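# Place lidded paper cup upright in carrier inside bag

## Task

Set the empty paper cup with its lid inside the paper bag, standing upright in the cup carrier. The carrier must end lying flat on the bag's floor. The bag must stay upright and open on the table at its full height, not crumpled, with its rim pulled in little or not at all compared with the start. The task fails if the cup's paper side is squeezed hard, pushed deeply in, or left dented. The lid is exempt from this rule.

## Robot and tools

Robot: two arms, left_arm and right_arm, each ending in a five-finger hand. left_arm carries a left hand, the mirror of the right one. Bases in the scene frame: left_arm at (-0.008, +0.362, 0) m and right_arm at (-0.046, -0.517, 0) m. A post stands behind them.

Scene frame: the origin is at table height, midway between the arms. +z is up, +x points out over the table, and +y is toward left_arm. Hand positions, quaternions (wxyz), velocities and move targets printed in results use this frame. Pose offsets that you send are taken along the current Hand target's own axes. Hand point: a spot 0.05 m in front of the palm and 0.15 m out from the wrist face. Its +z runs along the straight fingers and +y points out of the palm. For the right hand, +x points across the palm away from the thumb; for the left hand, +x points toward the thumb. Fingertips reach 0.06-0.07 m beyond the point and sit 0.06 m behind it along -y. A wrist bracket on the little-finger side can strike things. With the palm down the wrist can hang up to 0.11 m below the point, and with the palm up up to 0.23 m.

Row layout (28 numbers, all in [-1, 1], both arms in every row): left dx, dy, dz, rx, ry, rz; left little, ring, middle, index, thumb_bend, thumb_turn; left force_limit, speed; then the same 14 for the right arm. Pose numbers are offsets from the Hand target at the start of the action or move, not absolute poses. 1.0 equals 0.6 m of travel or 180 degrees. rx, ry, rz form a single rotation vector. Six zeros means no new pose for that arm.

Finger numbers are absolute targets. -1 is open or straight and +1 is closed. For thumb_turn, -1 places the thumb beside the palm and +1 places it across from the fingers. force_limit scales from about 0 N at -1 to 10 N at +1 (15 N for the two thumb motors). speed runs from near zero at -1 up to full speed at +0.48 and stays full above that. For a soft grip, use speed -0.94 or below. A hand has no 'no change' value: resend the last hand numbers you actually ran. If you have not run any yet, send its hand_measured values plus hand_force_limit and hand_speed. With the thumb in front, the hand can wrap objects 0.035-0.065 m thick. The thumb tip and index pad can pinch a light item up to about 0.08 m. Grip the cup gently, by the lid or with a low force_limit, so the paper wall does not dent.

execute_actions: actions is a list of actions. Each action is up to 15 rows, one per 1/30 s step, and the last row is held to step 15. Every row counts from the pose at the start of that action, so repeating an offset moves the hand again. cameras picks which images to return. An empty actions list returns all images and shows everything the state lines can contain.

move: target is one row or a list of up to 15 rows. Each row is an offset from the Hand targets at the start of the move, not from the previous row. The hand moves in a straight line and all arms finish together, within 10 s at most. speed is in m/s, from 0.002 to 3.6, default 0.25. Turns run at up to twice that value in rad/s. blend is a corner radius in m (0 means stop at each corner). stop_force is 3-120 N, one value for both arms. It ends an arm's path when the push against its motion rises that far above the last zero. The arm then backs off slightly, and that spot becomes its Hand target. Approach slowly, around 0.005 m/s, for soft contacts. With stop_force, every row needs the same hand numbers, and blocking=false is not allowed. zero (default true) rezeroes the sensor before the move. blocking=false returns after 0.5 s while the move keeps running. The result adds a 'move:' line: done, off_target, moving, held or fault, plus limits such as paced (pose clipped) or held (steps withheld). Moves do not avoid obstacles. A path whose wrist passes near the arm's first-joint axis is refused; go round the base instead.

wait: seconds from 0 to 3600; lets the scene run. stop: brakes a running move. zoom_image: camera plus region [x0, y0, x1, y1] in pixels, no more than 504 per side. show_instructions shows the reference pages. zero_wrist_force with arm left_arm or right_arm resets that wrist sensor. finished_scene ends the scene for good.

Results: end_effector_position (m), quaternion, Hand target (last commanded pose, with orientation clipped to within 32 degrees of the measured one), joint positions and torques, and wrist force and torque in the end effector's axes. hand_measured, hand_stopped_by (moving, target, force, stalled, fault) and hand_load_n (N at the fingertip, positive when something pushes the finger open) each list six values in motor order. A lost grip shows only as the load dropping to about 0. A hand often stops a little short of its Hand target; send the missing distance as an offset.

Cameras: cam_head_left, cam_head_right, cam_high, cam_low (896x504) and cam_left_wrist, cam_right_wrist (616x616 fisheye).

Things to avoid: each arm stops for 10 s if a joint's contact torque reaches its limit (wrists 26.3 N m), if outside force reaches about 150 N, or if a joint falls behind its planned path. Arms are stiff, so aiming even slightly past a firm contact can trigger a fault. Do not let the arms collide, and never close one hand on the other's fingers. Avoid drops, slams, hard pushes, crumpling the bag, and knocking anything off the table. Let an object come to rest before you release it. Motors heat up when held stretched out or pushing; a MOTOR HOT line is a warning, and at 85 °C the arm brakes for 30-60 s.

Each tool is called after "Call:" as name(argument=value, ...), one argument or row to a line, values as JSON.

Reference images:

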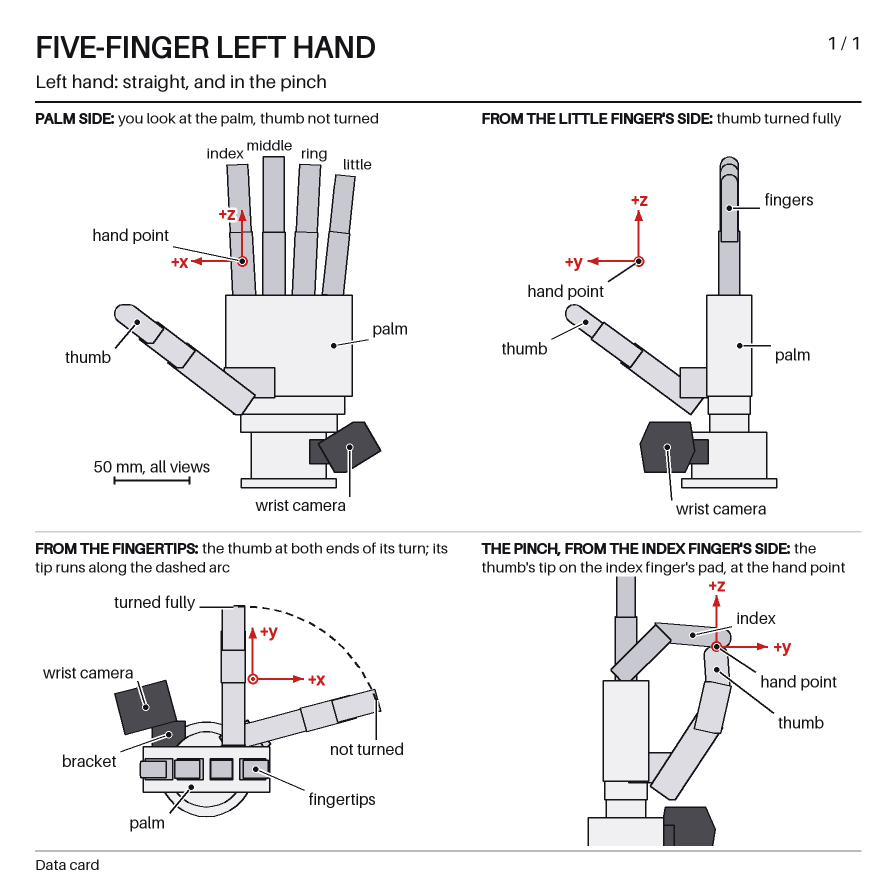

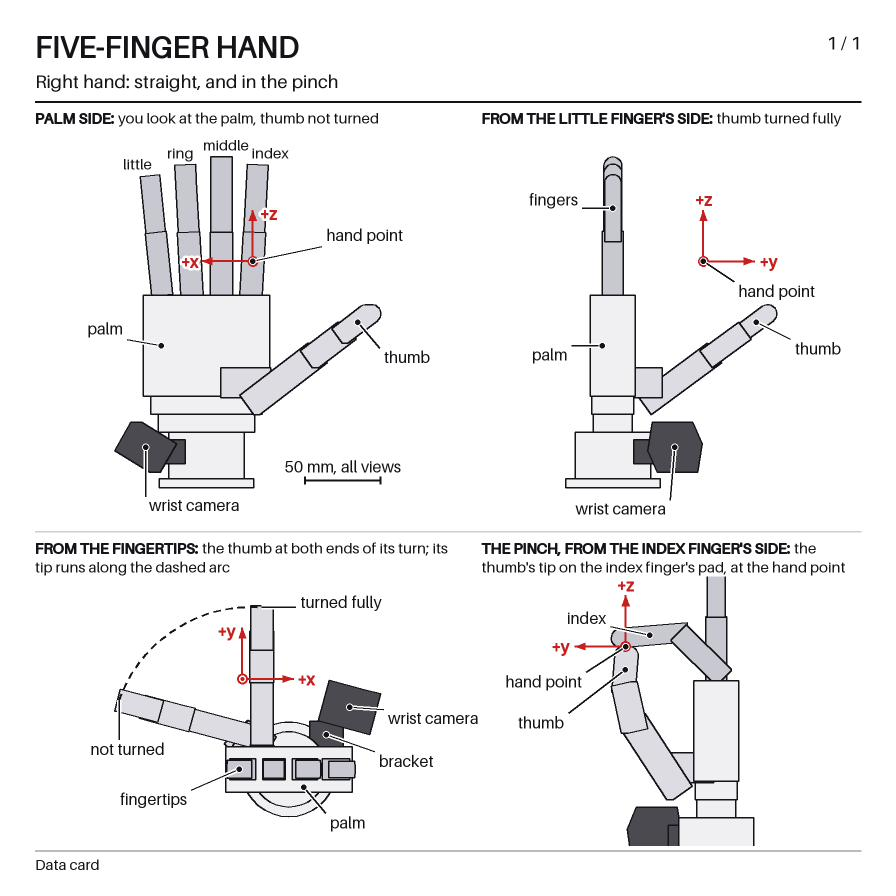

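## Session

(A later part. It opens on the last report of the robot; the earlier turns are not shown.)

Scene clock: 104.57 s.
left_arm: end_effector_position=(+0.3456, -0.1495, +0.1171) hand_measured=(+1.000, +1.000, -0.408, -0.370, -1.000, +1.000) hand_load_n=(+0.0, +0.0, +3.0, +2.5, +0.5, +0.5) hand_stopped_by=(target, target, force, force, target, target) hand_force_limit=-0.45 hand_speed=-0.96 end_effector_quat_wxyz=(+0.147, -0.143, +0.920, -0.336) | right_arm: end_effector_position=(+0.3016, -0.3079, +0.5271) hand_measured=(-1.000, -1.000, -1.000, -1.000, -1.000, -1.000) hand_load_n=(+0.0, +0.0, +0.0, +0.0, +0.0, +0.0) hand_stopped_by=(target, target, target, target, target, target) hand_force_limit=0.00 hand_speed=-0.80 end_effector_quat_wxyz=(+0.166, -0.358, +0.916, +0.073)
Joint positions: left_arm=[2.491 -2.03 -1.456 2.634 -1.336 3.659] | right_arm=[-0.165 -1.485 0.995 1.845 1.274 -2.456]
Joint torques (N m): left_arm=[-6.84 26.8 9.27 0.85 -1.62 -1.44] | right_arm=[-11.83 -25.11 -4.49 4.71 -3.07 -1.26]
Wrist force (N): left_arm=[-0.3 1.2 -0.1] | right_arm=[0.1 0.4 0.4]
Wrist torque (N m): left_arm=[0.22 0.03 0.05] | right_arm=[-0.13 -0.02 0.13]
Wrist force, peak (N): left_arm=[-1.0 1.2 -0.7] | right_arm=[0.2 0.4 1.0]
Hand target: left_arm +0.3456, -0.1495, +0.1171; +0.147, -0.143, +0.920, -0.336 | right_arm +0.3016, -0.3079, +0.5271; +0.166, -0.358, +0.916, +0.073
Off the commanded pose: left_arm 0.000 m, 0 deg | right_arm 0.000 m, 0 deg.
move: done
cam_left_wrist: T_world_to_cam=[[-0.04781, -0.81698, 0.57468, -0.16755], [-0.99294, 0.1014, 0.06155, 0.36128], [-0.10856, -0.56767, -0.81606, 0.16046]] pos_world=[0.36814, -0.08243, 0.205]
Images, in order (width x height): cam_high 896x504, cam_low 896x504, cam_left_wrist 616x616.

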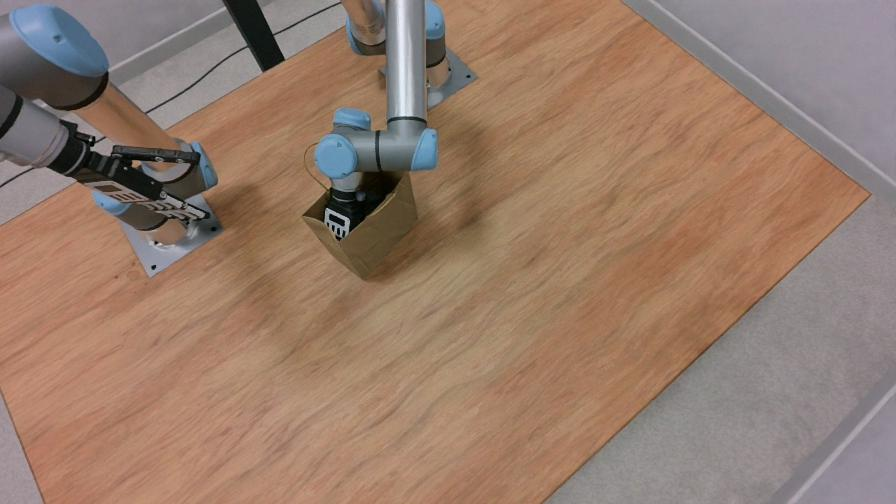

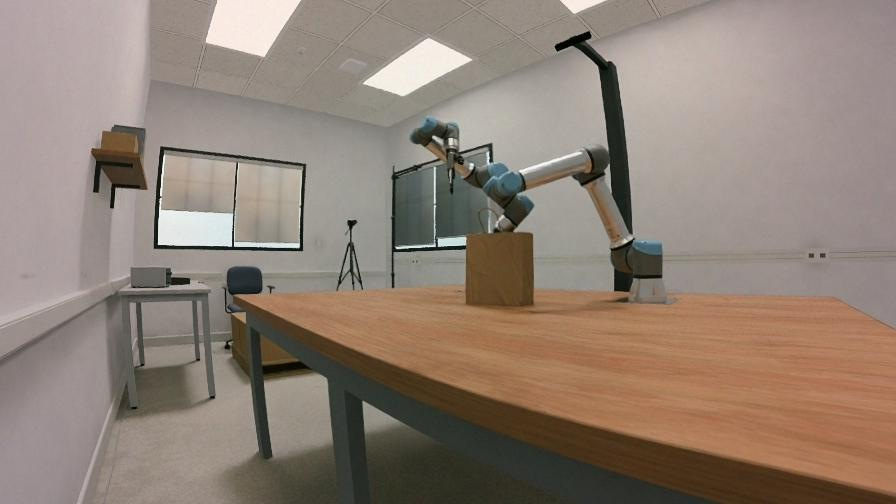

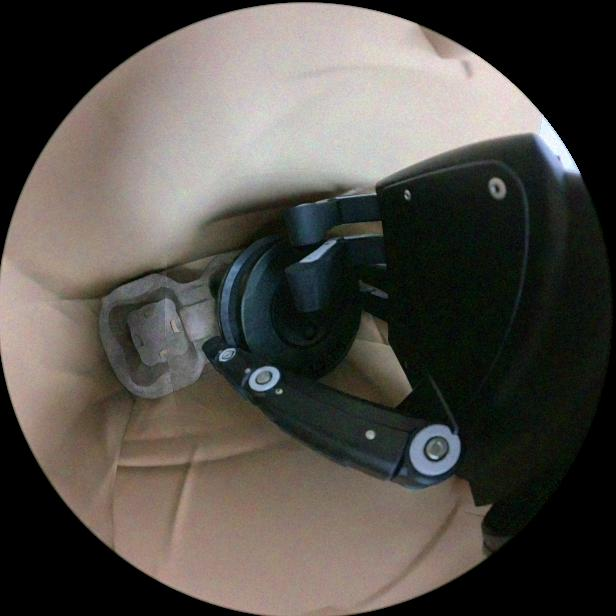

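Call:
move(
  target=[0.00174,0.00659,0.00732,0,0,0,1,1,-0.3,-0.3,-1,1,-0.45,-0.96,0,0,0,0,0,0,-1,-1,-1,-1,-1,-1,0,-0.8],
  speed=0.01,
  stop_force=3,
  zero=true,
  cameras=["cam_left_wrist","cam_high","cam_low"],
)

Call:
zoom_image(
  camera="cam_left_wrist",
  region=[50, 200, 300, 450],
)

Call:
zoom_image(
  camera="cam_left_wrist",
  region=[190, 190, 400, 400],
)

Call:
zoom_image(
  camera="cam_low",
  region=[430, 200, 570, 320],
)

Scene clock: 107.43 s.
left_arm: end_effector_position=(+0.3456, -0.1495, +0.1111) hand_measured=(+1.000, +1.000, -0.408, -0.370, -1.000, +1.000) hand_load_n=(+0.0, +0.0, +2.5, +2.5, +0.5, +0.0) hand_stopped_by=(target, target, force, force, target, target) hand_force_limit=-0.45 hand_speed=-0.96 end_effector_quat_wxyz=(+0.147, -0.143, +0.920, -0.336) | right_arm: end_effector_position=(+0.3016, -0.3079, +0.5271) hand_measured=(-1.000, -1.000, -1.000, -1.000, -1.000, -1.000) hand_load_n=(+0.0, +0.0, +0.0, +0.0, +0.0, +0.0) hand_stopped_by=(target, target, target, target, target, target) hand_force_limit=0.00 hand_speed=-0.80 end_effector_quat_wxyz=(+0.166, -0.358, +0.916, +0.073)
Joint positions: left_arm=[2.491 -2.035 -1.464 2.648 -1.336 3.659] | right_arm=[-0.165 -1.485 0.995 1.845 1.274 -2.456]
Joint torques (N m): left_arm=[-6.28 27.71 8.85 0.83 -1.45 -1.47] | right_arm=[-11.96 -26.17 -3.95 4.66 -3.18 -1.28]
Wrist force (N): left_arm=[-0.5 0.6 -0.3] | right_arm=[0.0 0.1 0.8]
Wrist torque (N m): left_arm=[0.15 0.05 0.07] | right_arm=[-0.19 -0.03 0.12]
Wrist force, peak (N): left_arm=[-0.7 1.3 -0.6] | right_arm=[0.1 0.5 1.0]
Hand target: left_arm +0.3456, -0.1495, +0.1111; +0.147, -0.143, +0.920, -0.336 | right_arm +0.3016, -0.3079, +0.5271; +0.166, -0.358, +0.916, +0.073
Off the commanded pose: left_arm 0.000 m, 0 deg | right_arm 0.000 m, 0 deg.
move: done
cam_left_wrist: T_world_to_cam=[[-0.04781, -0.81699, 0.57467, -0.1641], [-0.99295, 0.10135, 0.06147, 0.36167], [-0.10846, -0.56768, -0.81607, 0.15553]] pos_world=[0.36814, -0.08243, 0.199]
Images, in order (width x height): cam_high 896x504, cam_low 896x504, cam_left_wrist 616x616.

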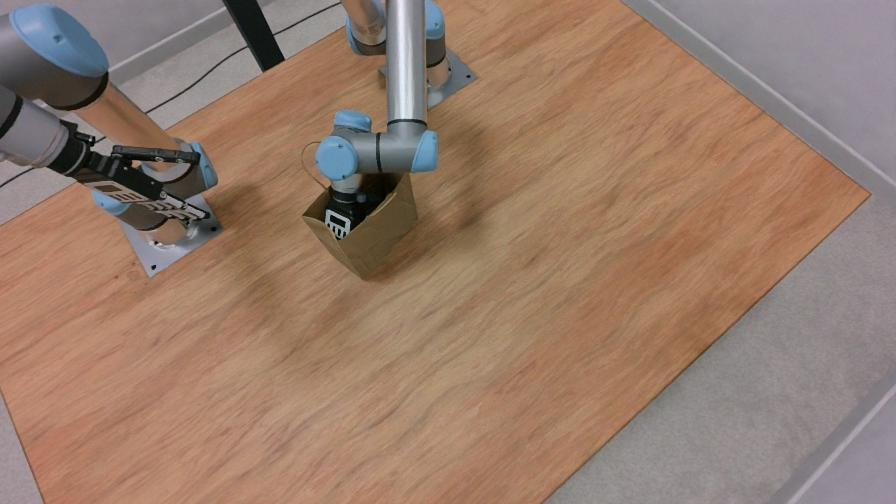

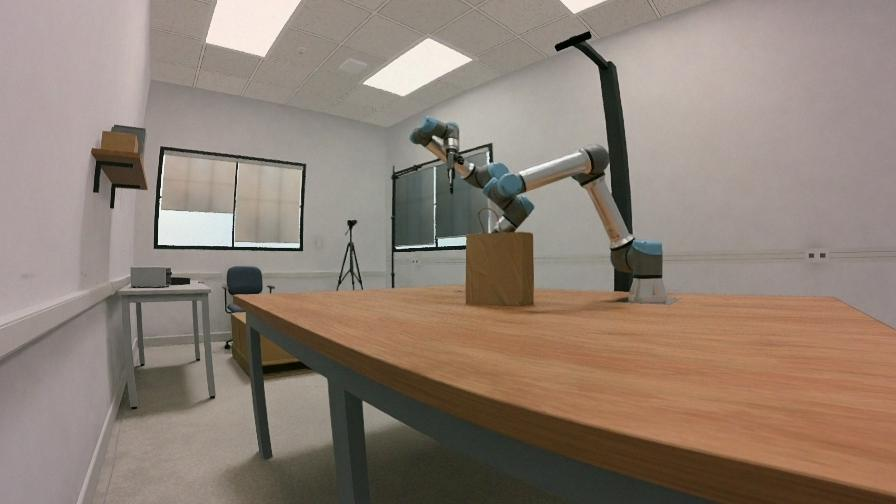

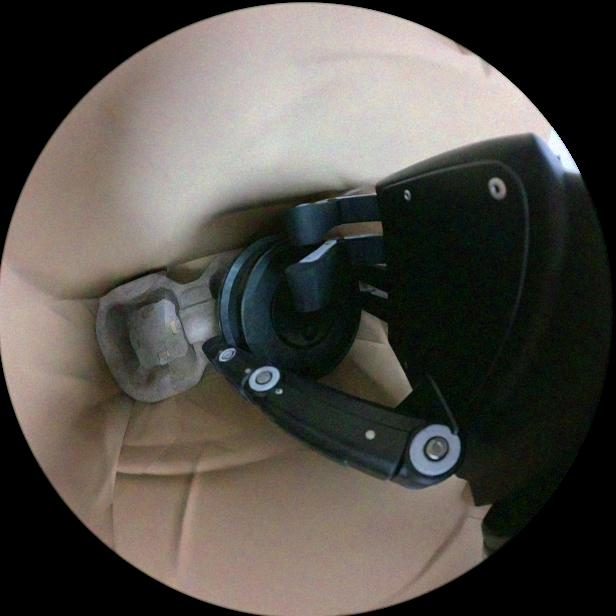

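Scaled by 2.016 from the camera's image (finer frame: 880x880).

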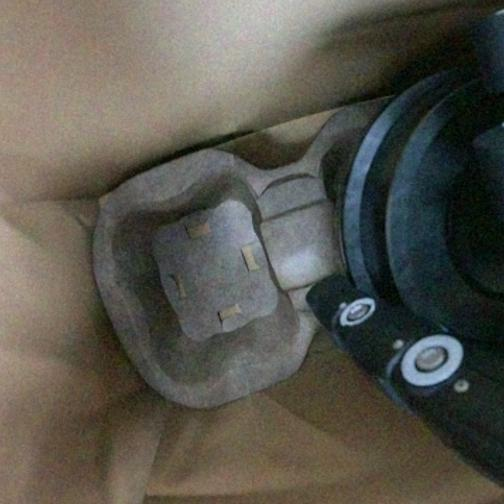

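Scaled by 2.400 from the camera's image (finer frame: 880x880).

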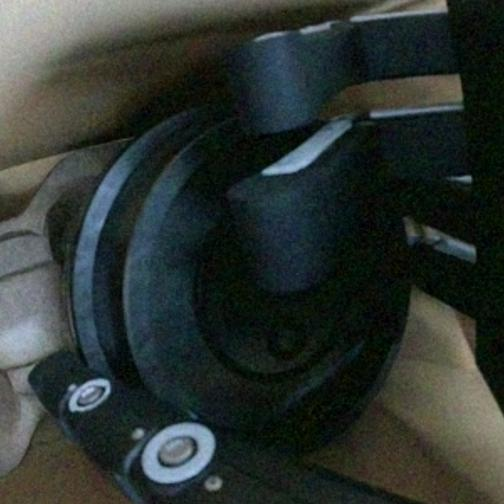

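Scaled by 3.600 from the camera's image (finer frame: 1280x720).

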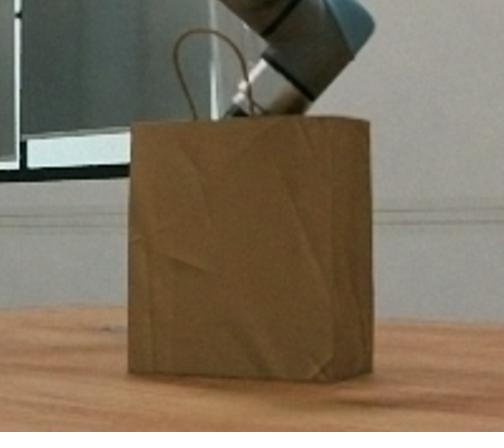

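Call:
move(
  target=[0.00174,0.00659,0.00732,0,0,0,1,1,-0.3,-0.3,-1,1,-0.45,-0.96,0,0,0,0,0,0,-1,-1,-1,-1,-1,-1,0,-0.8],
  speed=0.006,
  stop_force=3,
  zero=true,
  cameras=["cam_left_wrist","cam_high","cam_low","cam_head_left"],
)

Call:
zoom_image(
  camera="cam_left_wrist",
  region=[50, 200, 300, 450],
)

Call:
zoom_image(
  camera="cam_left_wrist",
  region=[190, 190, 400, 400],
)

Call:
zoom_image(
  camera="cam_low",
  region=[430, 200, 570, 320],
)

Scene clock: 110.13 s.
left_arm: end_effector_position=(+0.3456, -0.1495, +0.1072) hand_measured=(+1.000, +1.000, -0.408, -0.370, -1.000, +1.000) hand_load_n=(+0.0, +0.0, +3.0, +2.5, +1.0, +0.0) hand_stopped_by=(target, target, force, force, target, target) hand_force_limit=-0.45 hand_speed=-0.96 end_effector_quat_wxyz=(+0.147, -0.143, +0.920, -0.336) | right_arm: end_effector_position=(+0.3016, -0.3079, +0.5271) hand_measured=(-1.000, -1.000, -1.000, -1.000, -1.000, -1.000) hand_load_n=(+0.0, +0.0, +0.0, +0.0, +0.0, +0.0) hand_stopped_by=(target, target, target, target, target, target) hand_force_limit=0.00 hand_speed=-0.80 end_effector_quat_wxyz=(+0.166, -0.358, +0.916, +0.073)
Joint positions: left_arm=[2.491 -2.039 -1.47 2.657 -1.336 3.659] | right_arm=[-0.165 -1.485 0.995 1.845 1.274 -2.456]
Joint torques (N m): left_arm=[-6.35 41.3 25.86 -2.51 -1.46 -1.37] | right_arm=[-12.2 -25.18 -4.08 4.58 -3.02 -1.22]
Wrist force (N): left_arm=[-1.7 -1.9 -3.6] | right_arm=[0.0 0.1 0.7]
Wrist torque (N m): left_arm=[0.14 0.06 0.08] | right_arm=[-0.19 -0.02 0.12]
Wrist force, peak (N): left_arm=[-2.1 -3.1 -4.3] | right_arm=[0.3 0.6 1.0]
Hand target: left_arm +0.3456, -0.1495, +0.1072; +0.147, -0.143, +0.920, -0.336 (not the last commanded pose) | right_arm +0.3016, -0.3079, +0.5271; +0.166, -0.358, +0.916, +0.073
Off the commanded pose: left_arm 0.002 m, 0 deg | right_arm 0.000 m, 0 deg.
move: contact (left_arm)
cam_left_wrist: T_world_to_cam=[[-0.04781, -0.81699, 0.57467, -0.16192], [-0.99295, 0.10135, 0.06147, 0.3619], [-0.10846, -0.56768, -0.81607, 0.15243]] pos_world=[0.36814, -0.08243, 0.1952]
Images, in order (width x height): cam_head_left 896x504, cam_high 896x504, cam_low 896x504, cam_left_wrist 616x616.

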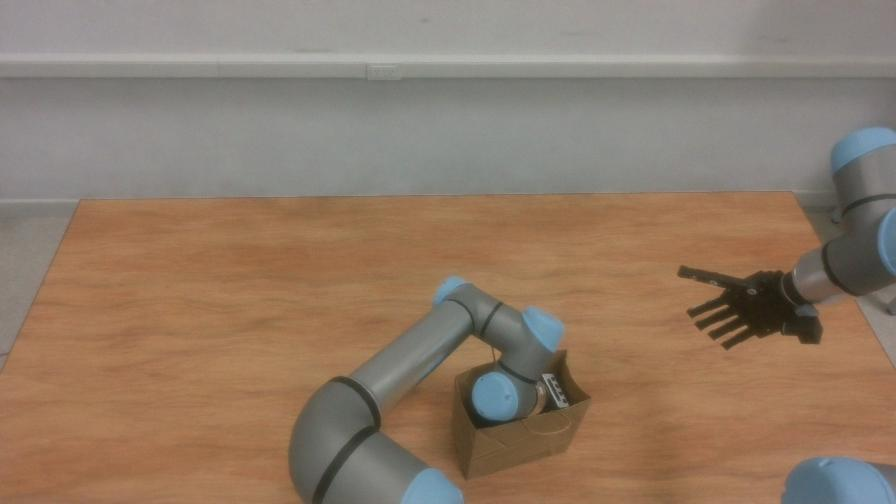

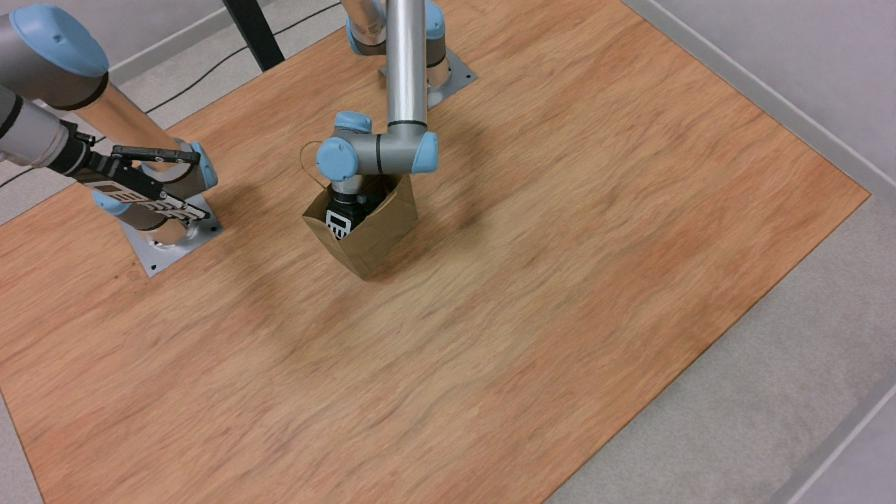

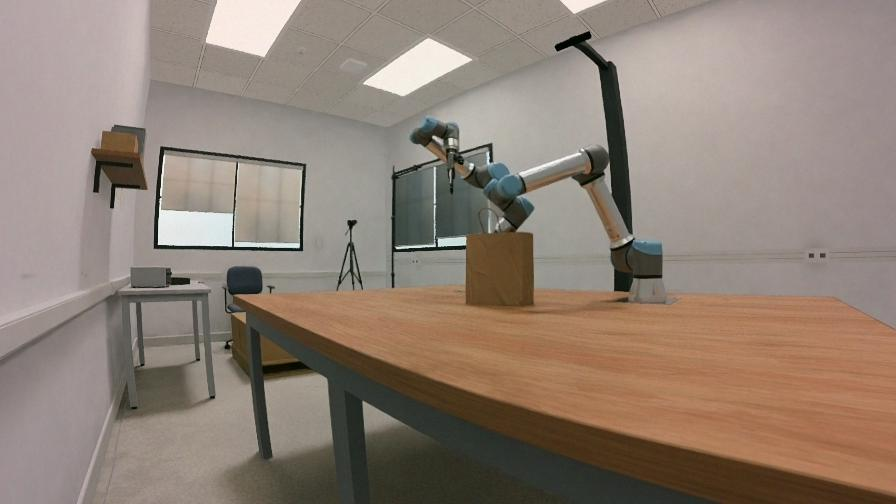

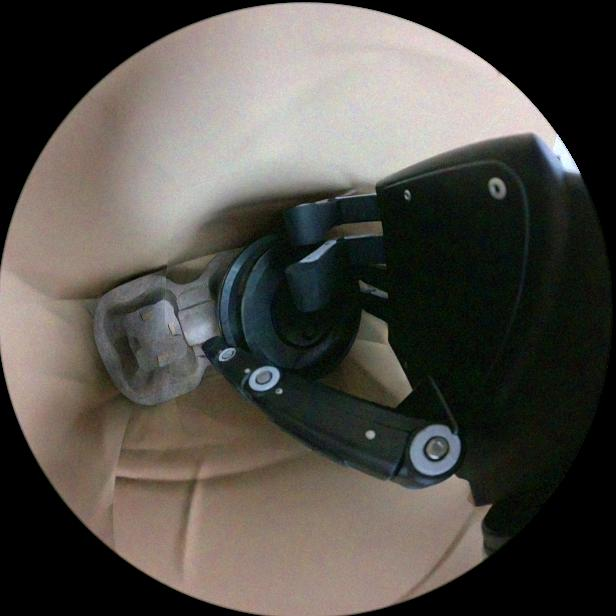

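Scaled by 2.016 from the camera's image (finer frame: 880x880).

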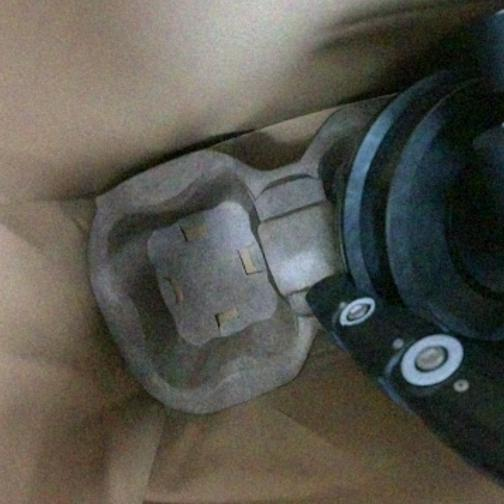

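Scaled by 2.400 from the camera's image (finer frame: 880x880).

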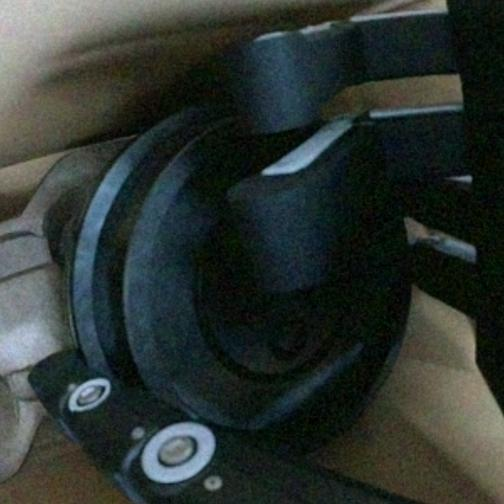

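Scaled by 3.600 from the camera's image (finer frame: 1280x720).

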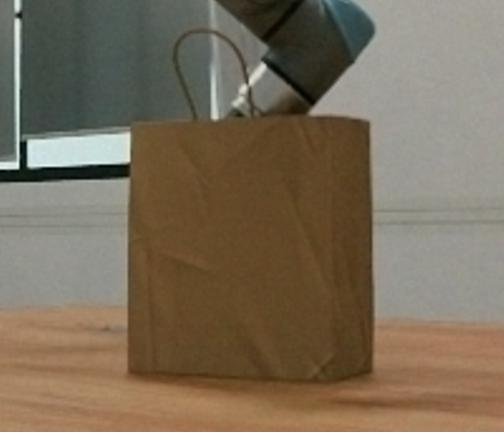

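Call:
move(
  target=[0,0,0,0,0,0,1,1,-0.46,-0.42,-1,1,-0.45,-0.96,0,0,0,0,0,0,-1,-1,-1,-1,-1,-1,0,-0.8],
  speed=0.01,
  cameras=["cam_left_wrist","cam_high"],
)

Call:
zoom_image(
  camera="cam_left_wrist",
  region=[190, 190, 400, 400],
)

Scene clock: 111.73 s.
left_arm: end_effector_position=(+0.3456, -0.1495, +0.1072) hand_measured=(+1.000, +1.000, -0.460, -0.420, -1.000, +1.000) hand_load_n=(+0.0, +0.0, +0.5, +1.0, +0.5, +0.0) hand_stopped_by=(target, target, target, target, target, target) hand_force_limit=-0.45 hand_speed=-0.96 end_effector_quat_wxyz=(+0.147, -0.143, +0.920, -0.336) | right_arm: end_effector_position=(+0.3016, -0.3079, +0.5271) hand_measured=(-1.000, -1.000, -1.000, -1.000, -1.000, -1.000) hand_load_n=(+0.0, +0.0, +0.0, +0.0, -0.5, +0.0) hand_stopped_by=(target, target, target, target, target, target) hand_force_limit=0.00 hand_speed=-0.80 end_effector_quat_wxyz=(+0.166, -0.358, +0.916, +0.073)
Joint positions: left_arm=[2.491 -2.039 -1.47 2.657 -1.336 3.659] | right_arm=[-0.165 -1.485 0.995 1.845 1.274 -2.456]
Joint torques (N m): left_arm=[-6.35 41.66 25.55 -1.78 -1.31 -1.38] | right_arm=[-11.8 -24.5 -3.95 4.65 -3.15 -1.14]
Wrist force (N): left_arm=[-0.5 0.1 -2.4] | right_arm=[0.2 0.1 0.7]
Wrist torque (N m): left_arm=[0.18 0.00 0.07] | right_arm=[-0.18 -0.04 0.13]
Wrist force, peak (N): left_arm=[-1.7 -2.4 -3.4] | right_arm=[0.3 0.5 0.8]
Hand target: left_arm +0.3456, -0.1495, +0.1072; +0.147, -0.143, +0.920, -0.336 | right_arm +0.3016, -0.3079, +0.5271; +0.166, -0.358, +0.916, +0.073
Off the commanded pose: left_arm 0.000 m, 0 deg | right_arm 0.000 m, 0 deg.
move: done
cam_left_wrist: T_world_to_cam=[[-0.04781, -0.81699, 0.57467, -0.16192], [-0.99295, 0.10135, 0.06147, 0.3619], [-0.10846, -0.56768, -0.81607, 0.15243]] pos_world=[0.36814, -0.08243, 0.1952]
Images, in order (width x height): cam_high 896x504, cam_left_wrist 616x616.

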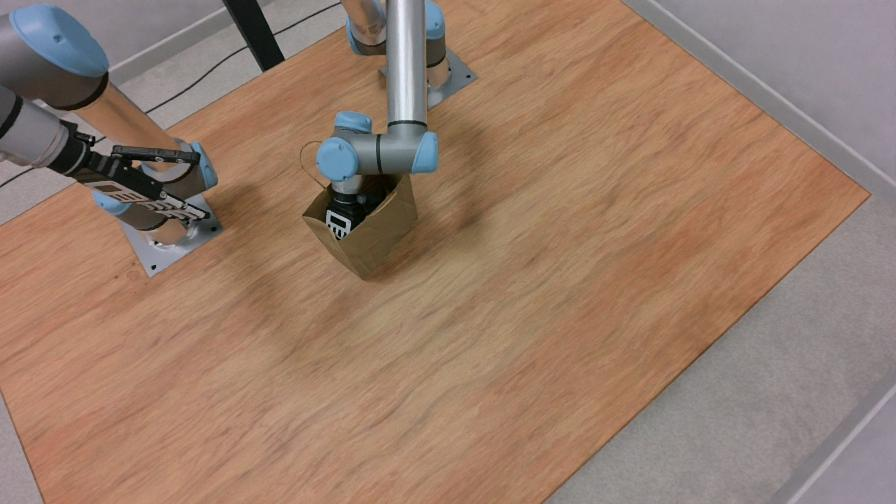

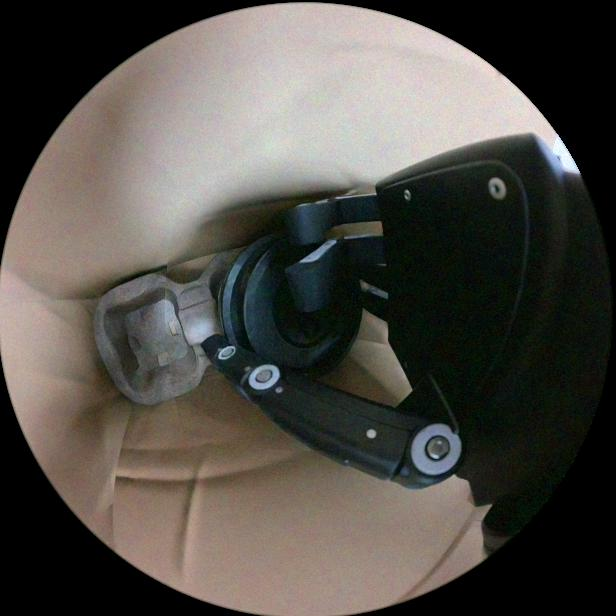

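Scaled by 2.400 from the camera's image (finer frame: 880x880).

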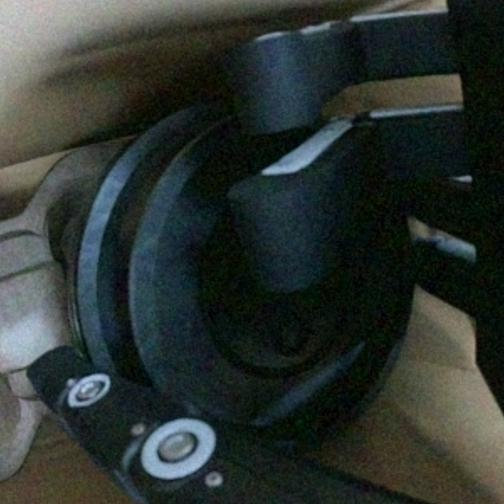

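Call:
move(
  target=[0,0,0,0,0,0,1,1,-0.55,-0.52,-1,1,-0.45,-0.96,0,0,0,0,0,0,-1,-1,-1,-1,-1,-1,0,-0.8],
  speed=0.01,
  cameras=["cam_left_wrist","cam_high"],
)

Call:
zoom_image(
  camera="cam_left_wrist",
  region=[190, 190, 400, 400],
)

Scene clock: 113.40 s.
left_arm: end_effector_position=(+0.3456, -0.1495, +0.1072) hand_measured=(+1.000, +1.000, -0.550, -0.520, -1.000, +1.000) hand_load_n=(+0.0, +0.0, -0.5, +0.0, +0.0, +0.0) hand_stopped_by=(target, target, target, target, target, target) hand_force_limit=-0.45 hand_speed=-0.96 end_effector_quat_wxyz=(+0.147, -0.143, +0.920, -0.336) | right_arm: end_effector_position=(+0.3016, -0.3079, +0.5271) hand_measured=(-1.000, -1.000, -1.000, -1.000, -1.000, -1.000) hand_load_n=(+0.0, +0.0, +0.0, +0.0, +0.0, +0.0) hand_stopped_by=(target, target, target, target, target, target) hand_force_limit=0.00 hand_speed=-0.80 end_effector_quat_wxyz=(+0.166, -0.358, +0.916, +0.073)
Joint positions: left_arm=[2.491 -2.039 -1.47 2.657 -1.336 3.659] | right_arm=[-0.165 -1.485 0.995 1.845 1.274 -2.456]
Joint torques (N m): left_arm=[-4.67 42.14 26.28 -0.13 -1.36 -1.38] | right_arm=[-11.61 -25 -4.48 4.72 -3.08 -1.16]
Wrist force (N): left_arm=[0.0 0.8 -0.7] | right_arm=[0.1 0.5 0.8]
Wrist torque (N m): left_arm=[0.18 -0.03 0.09] | right_arm=[-0.14 -0.03 0.14]
Wrist force, peak (N): left_arm=[-0.6 0.2 -2.7] | right_arm=[0.1 0.5 0.9]
Hand target: left_arm +0.3456, -0.1495, +0.1072; +0.147, -0.143, +0.920, -0.336 | right_arm +0.3016, -0.3079, +0.5271; +0.166, -0.358, +0.916, +0.073
Off the commanded pose: left_arm 0.000 m, 0 deg | right_arm 0.000 m, 0 deg.
move: done
cam_left_wrist: T_world_to_cam=[[-0.04781, -0.81699, 0.57467, -0.16192], [-0.99295, 0.10135, 0.06147, 0.3619], [-0.10846, -0.56768, -0.81607, 0.15243]] pos_world=[0.36814, -0.08243, 0.1952]
Images, in order (width x height): cam_high 896x504, cam_left_wrist 616x616.

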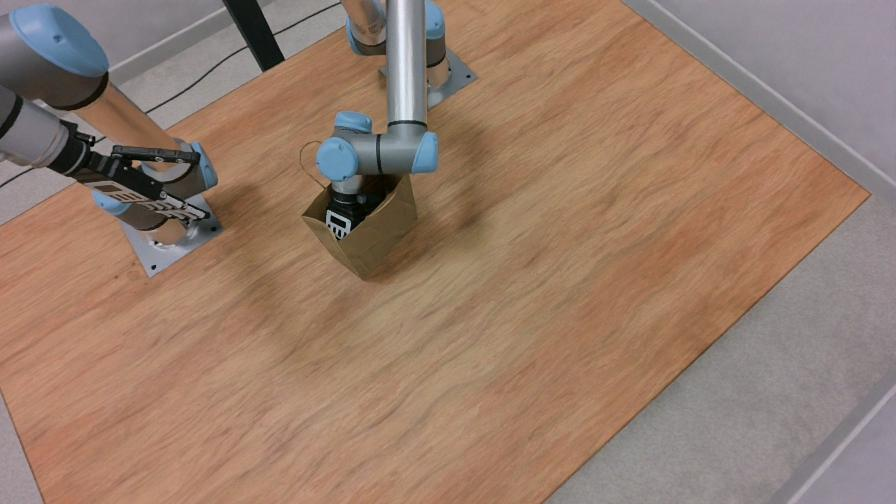

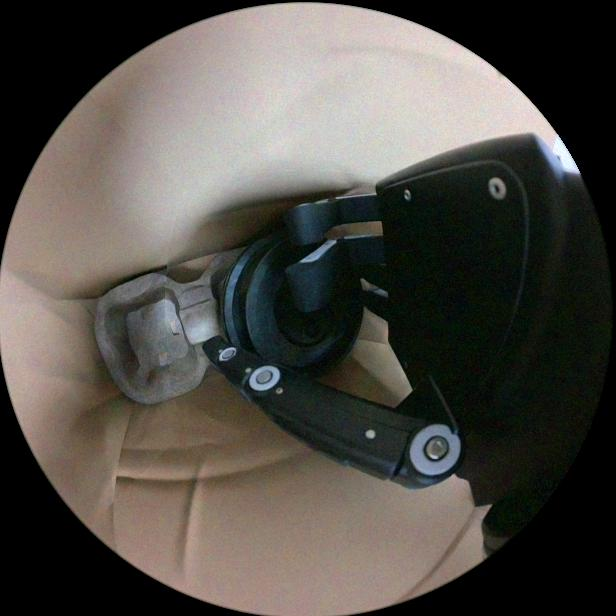

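Scaled by 2.400 from the camera's image (finer frame: 880x880).

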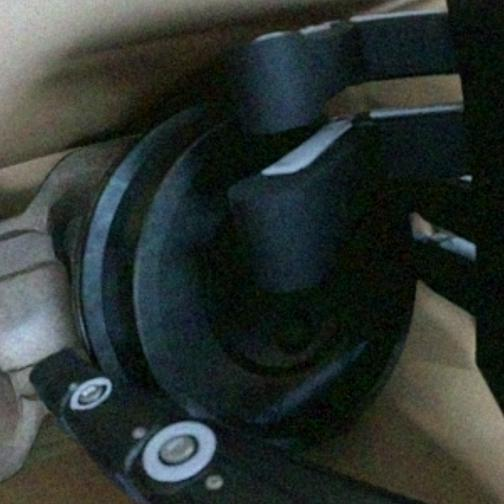

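Call:
move(
  target=[0,0,0,0,0,0,1,1,-0.64,-0.61,-1,1,-0.45,-0.96,0,0,0,0,0,0,-1,-1,-1,-1,-1,-1,0,-0.8],
  speed=0.01,
  cameras=["cam_left_wrist","cam_high","cam_low"],
)

Call:
zoom_image(
  camera="cam_left_wrist",
  region=[190, 190, 400, 400],
)

Call:
zoom_image(
  camera="cam_left_wrist",
  region=[50, 200, 300, 450],
)

Call:
zoom_image(
  camera="cam_low",
  region=[430, 200, 570, 320],
)

Scene clock: 114.93 s.
left_arm: end_effector_position=(+0.3456, -0.1495, +0.1072) hand_measured=(+1.000, +1.000, -0.640, -0.610, -1.000, +1.000) hand_load_n=(+0.0, +0.0, -0.5, +0.0, +0.0, +0.0) hand_stopped_by=(target, target, target, target, target, target) hand_force_limit=-0.45 hand_speed=-0.96 end_effector_quat_wxyz=(+0.147, -0.143, +0.920, -0.336) | right_arm: end_effector_position=(+0.3016, -0.3079, +0.5271) hand_measured=(-1.000, -1.000, -1.000, -1.000, -1.000, -1.000) hand_load_n=(+0.0, +0.0, +0.0, +0.0, +0.0, +0.0) hand_stopped_by=(target, target, target, target, target, target) hand_force_limit=0.00 hand_speed=-0.80 end_effector_quat_wxyz=(+0.166, -0.358, +0.916, +0.073)
Joint positions: left_arm=[2.491 -2.039 -1.47 2.657 -1.336 3.659] | right_arm=[-0.165 -1.485 0.995 1.845 1.274 -2.456]
Joint torques (N m): left_arm=[-4.91 41.57 25.39 1.1 -1.42 -1.25] | right_arm=[-12.3 -25.06 -5.16 4.62 -3.17 -1.15]
Wrist force (N): left_arm=[0.0 1.4 -0.7] | right_arm=[0.0 0.3 0.7]
Wrist torque (N m): left_arm=[0.26 -0.02 0.07] | right_arm=[-0.16 -0.01 0.13]
Wrist force, peak (N): left_arm=[0.0 1.5 -0.8] | right_arm=[0.3 0.5 1.0]
Hand target: left_arm +0.3456, -0.1495, +0.1072; +0.147, -0.143, +0.920, -0.336 | right_arm +0.3016, -0.3079, +0.5271; +0.166, -0.358, +0.916, +0.073
Off the commanded pose: left_arm 0.000 m, 0 deg | right_arm 0.000 m, 0 deg.
move: done
cam_left_wrist: T_world_to_cam=[[-0.04781, -0.81699, 0.57467, -0.16192], [-0.99295, 0.10135, 0.06147, 0.3619], [-0.10846, -0.56768, -0.81607, 0.15243]] pos_world=[0.36814, -0.08243, 0.1952]
Images, in order (width x height): cam_high 896x504, cam_low 896x504, cam_left_wrist 616x616.

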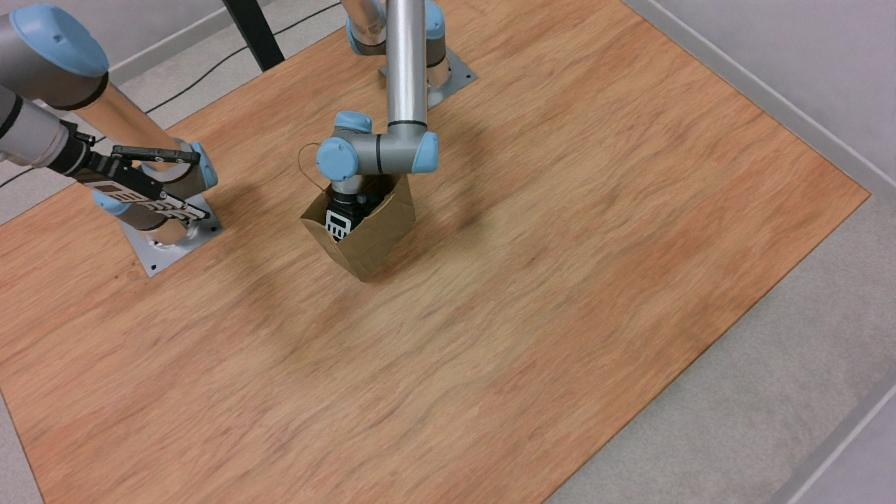

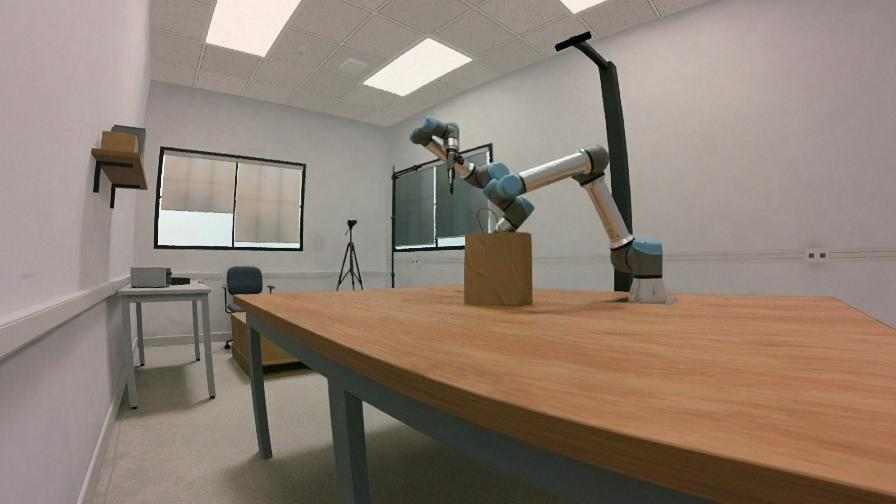

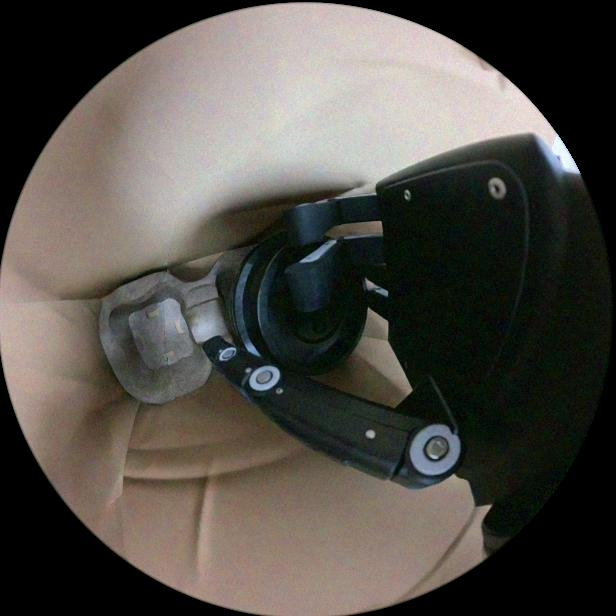

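Scaled by 2.400 from the camera's image (finer frame: 880x880).

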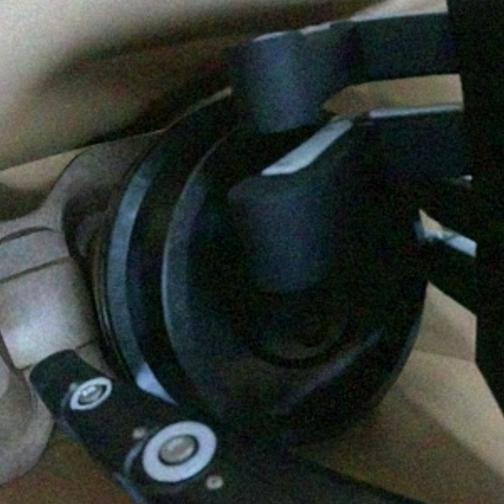

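Scaled by 2.016 from the camera's image (finer frame: 880x880).

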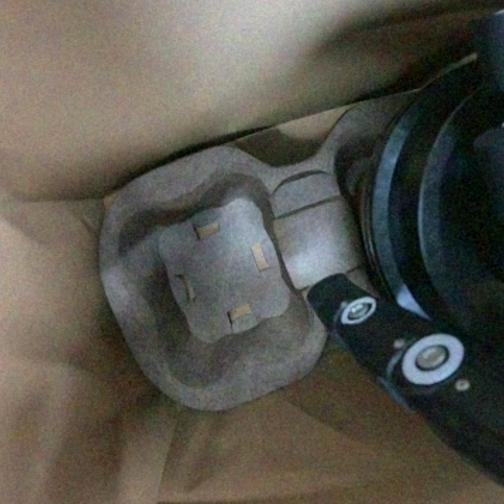

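Scaled by 3.600 from the camera's image (finer frame: 1280x720).

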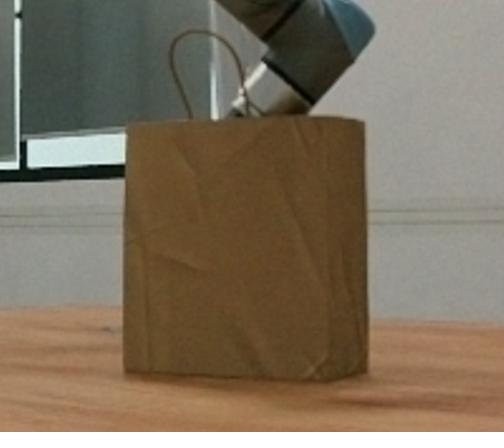

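Call:
move(
  target=[-0.00289,-0.01098,-0.0122,0,0,0,1,1,-0.64,-0.61,-1,1,-0.45,-0.96,0,0,0,0,0,0,-1,-1,-1,-1,-1,-1,0,-0.8],
  speed=0.02,
  cameras=["cam_left_wrist","cam_high","cam_low"],
)

Call:
zoom_image(
  camera="cam_left_wrist",
  region=[190, 190, 400, 400],
)

Call:
zoom_image(
  camera="cam_low",
  region=[430, 200, 570, 320],
)

Scene clock: 116.97 s.
left_arm: end_effector_position=(+0.3456, -0.1495, +0.1171) hand_measured=(+1.000, +1.000, -0.640, -0.610, -1.000, +1.000) hand_load_n=(+0.0, +0.0, -0.5, -0.5, -0.5, +0.0) hand_stopped_by=(target, target, target, target, target, target) hand_force_limit=-0.45 hand_speed=-0.96 end_effector_quat_wxyz=(+0.147, -0.143, +0.920, -0.336) | right_arm: end_effector_position=(+0.3016, -0.3079, +0.5271) hand_measured=(-1.000, -1.000, -1.000, -1.000, -1.000, -1.000) hand_load_n=(+0.0, +0.0, +0.0, +0.0, +0.0, -0.5) hand_stopped_by=(target, target, target, target, target, target) hand_force_limit=0.00 hand_speed=-0.80 end_effector_quat_wxyz=(+0.166, -0.358, +0.916, +0.073)
Joint positions: left_arm=[2.491 -2.03 -1.456 2.634 -1.336 3.659] | right_arm=[-0.165 -1.485 0.995 1.845 1.274 -2.456]
Joint torques (N m): left_arm=[-3.7 43.56 28.52 -2.06 -1.14 -1.26] | right_arm=[-11.98 -24.47 -4.65 4.56 -3.03 -1.14]
Wrist force (N): left_arm=[0.0 1.3 -0.6] | right_arm=[0.2 0.4 0.7]
Wrist torque (N m): left_arm=[0.23 -0.02 0.06] | right_arm=[-0.14 -0.05 0.14]
Wrist force, peak (N): left_arm=[-0.4 1.7 -0.7] | right_arm=[0.1 0.5 1.0]
Hand target: left_arm +0.3456, -0.1495, +0.1172; +0.147, -0.143, +0.920, -0.336 | right_arm +0.3016, -0.3079, +0.5271; +0.166, -0.358, +0.916, +0.073
Off the commanded pose: left_arm 0.000 m, 0 deg | right_arm 0.000 m, 0 deg.
move: done
cam_left_wrist: T_world_to_cam=[[-0.04781, -0.81699, 0.57467, -0.16761], [-0.99295, 0.10135, 0.06147, 0.36129], [-0.10846, -0.56768, -0.81607, 0.16051]] pos_world=[0.36814, -0.08243, 0.20509]
Images, in order (width x height): cam_high 896x504, cam_low 896x504, cam_left_wrist 616x616.

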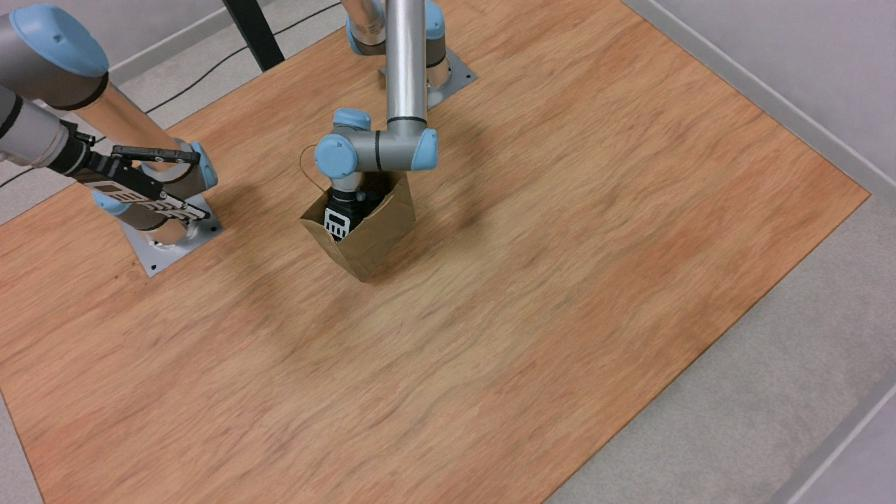

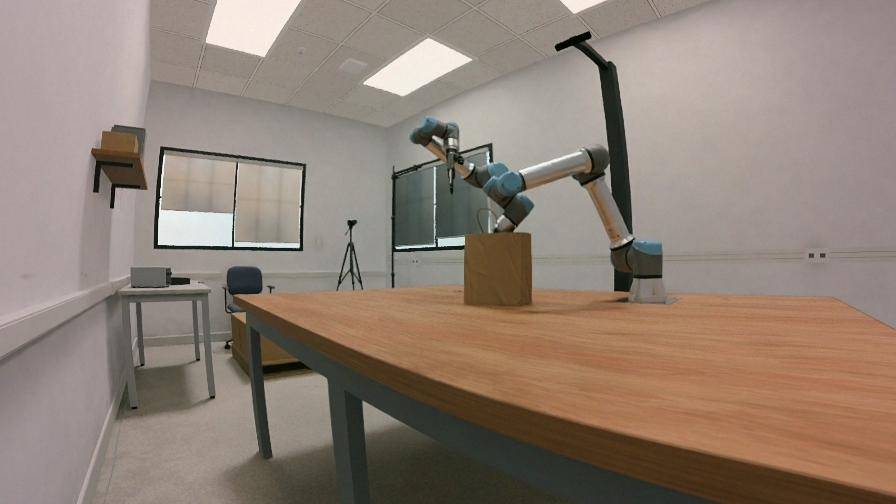

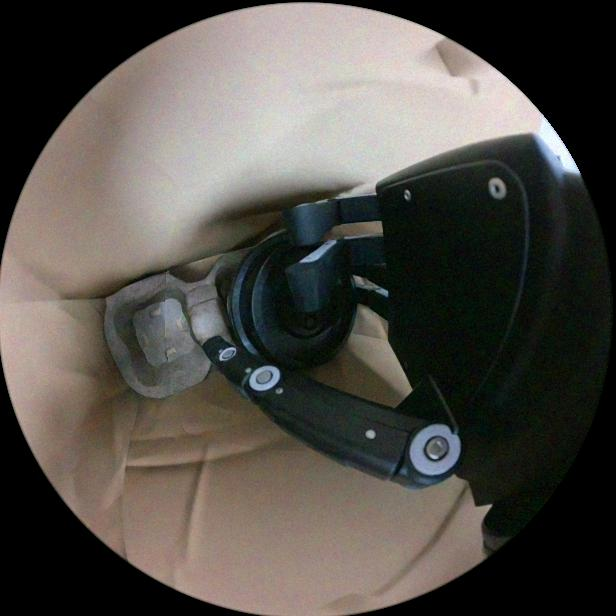

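Scaled by 2.400 from the camera's image (finer frame: 880x880).

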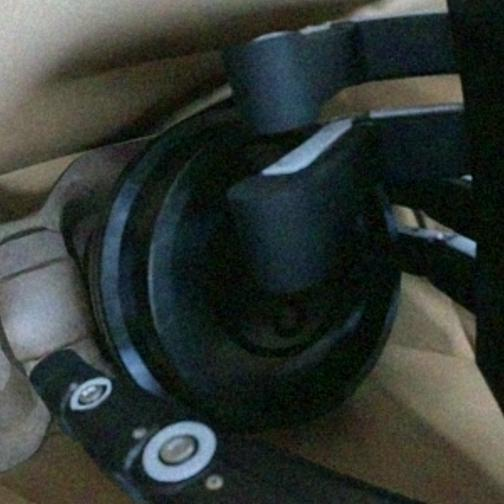

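Scaled by 3.600 from the camera's image (finer frame: 1280x720).

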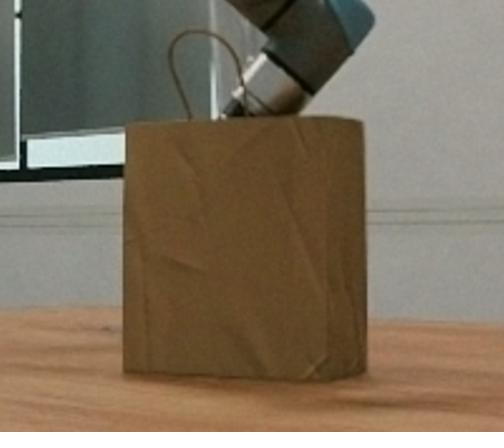

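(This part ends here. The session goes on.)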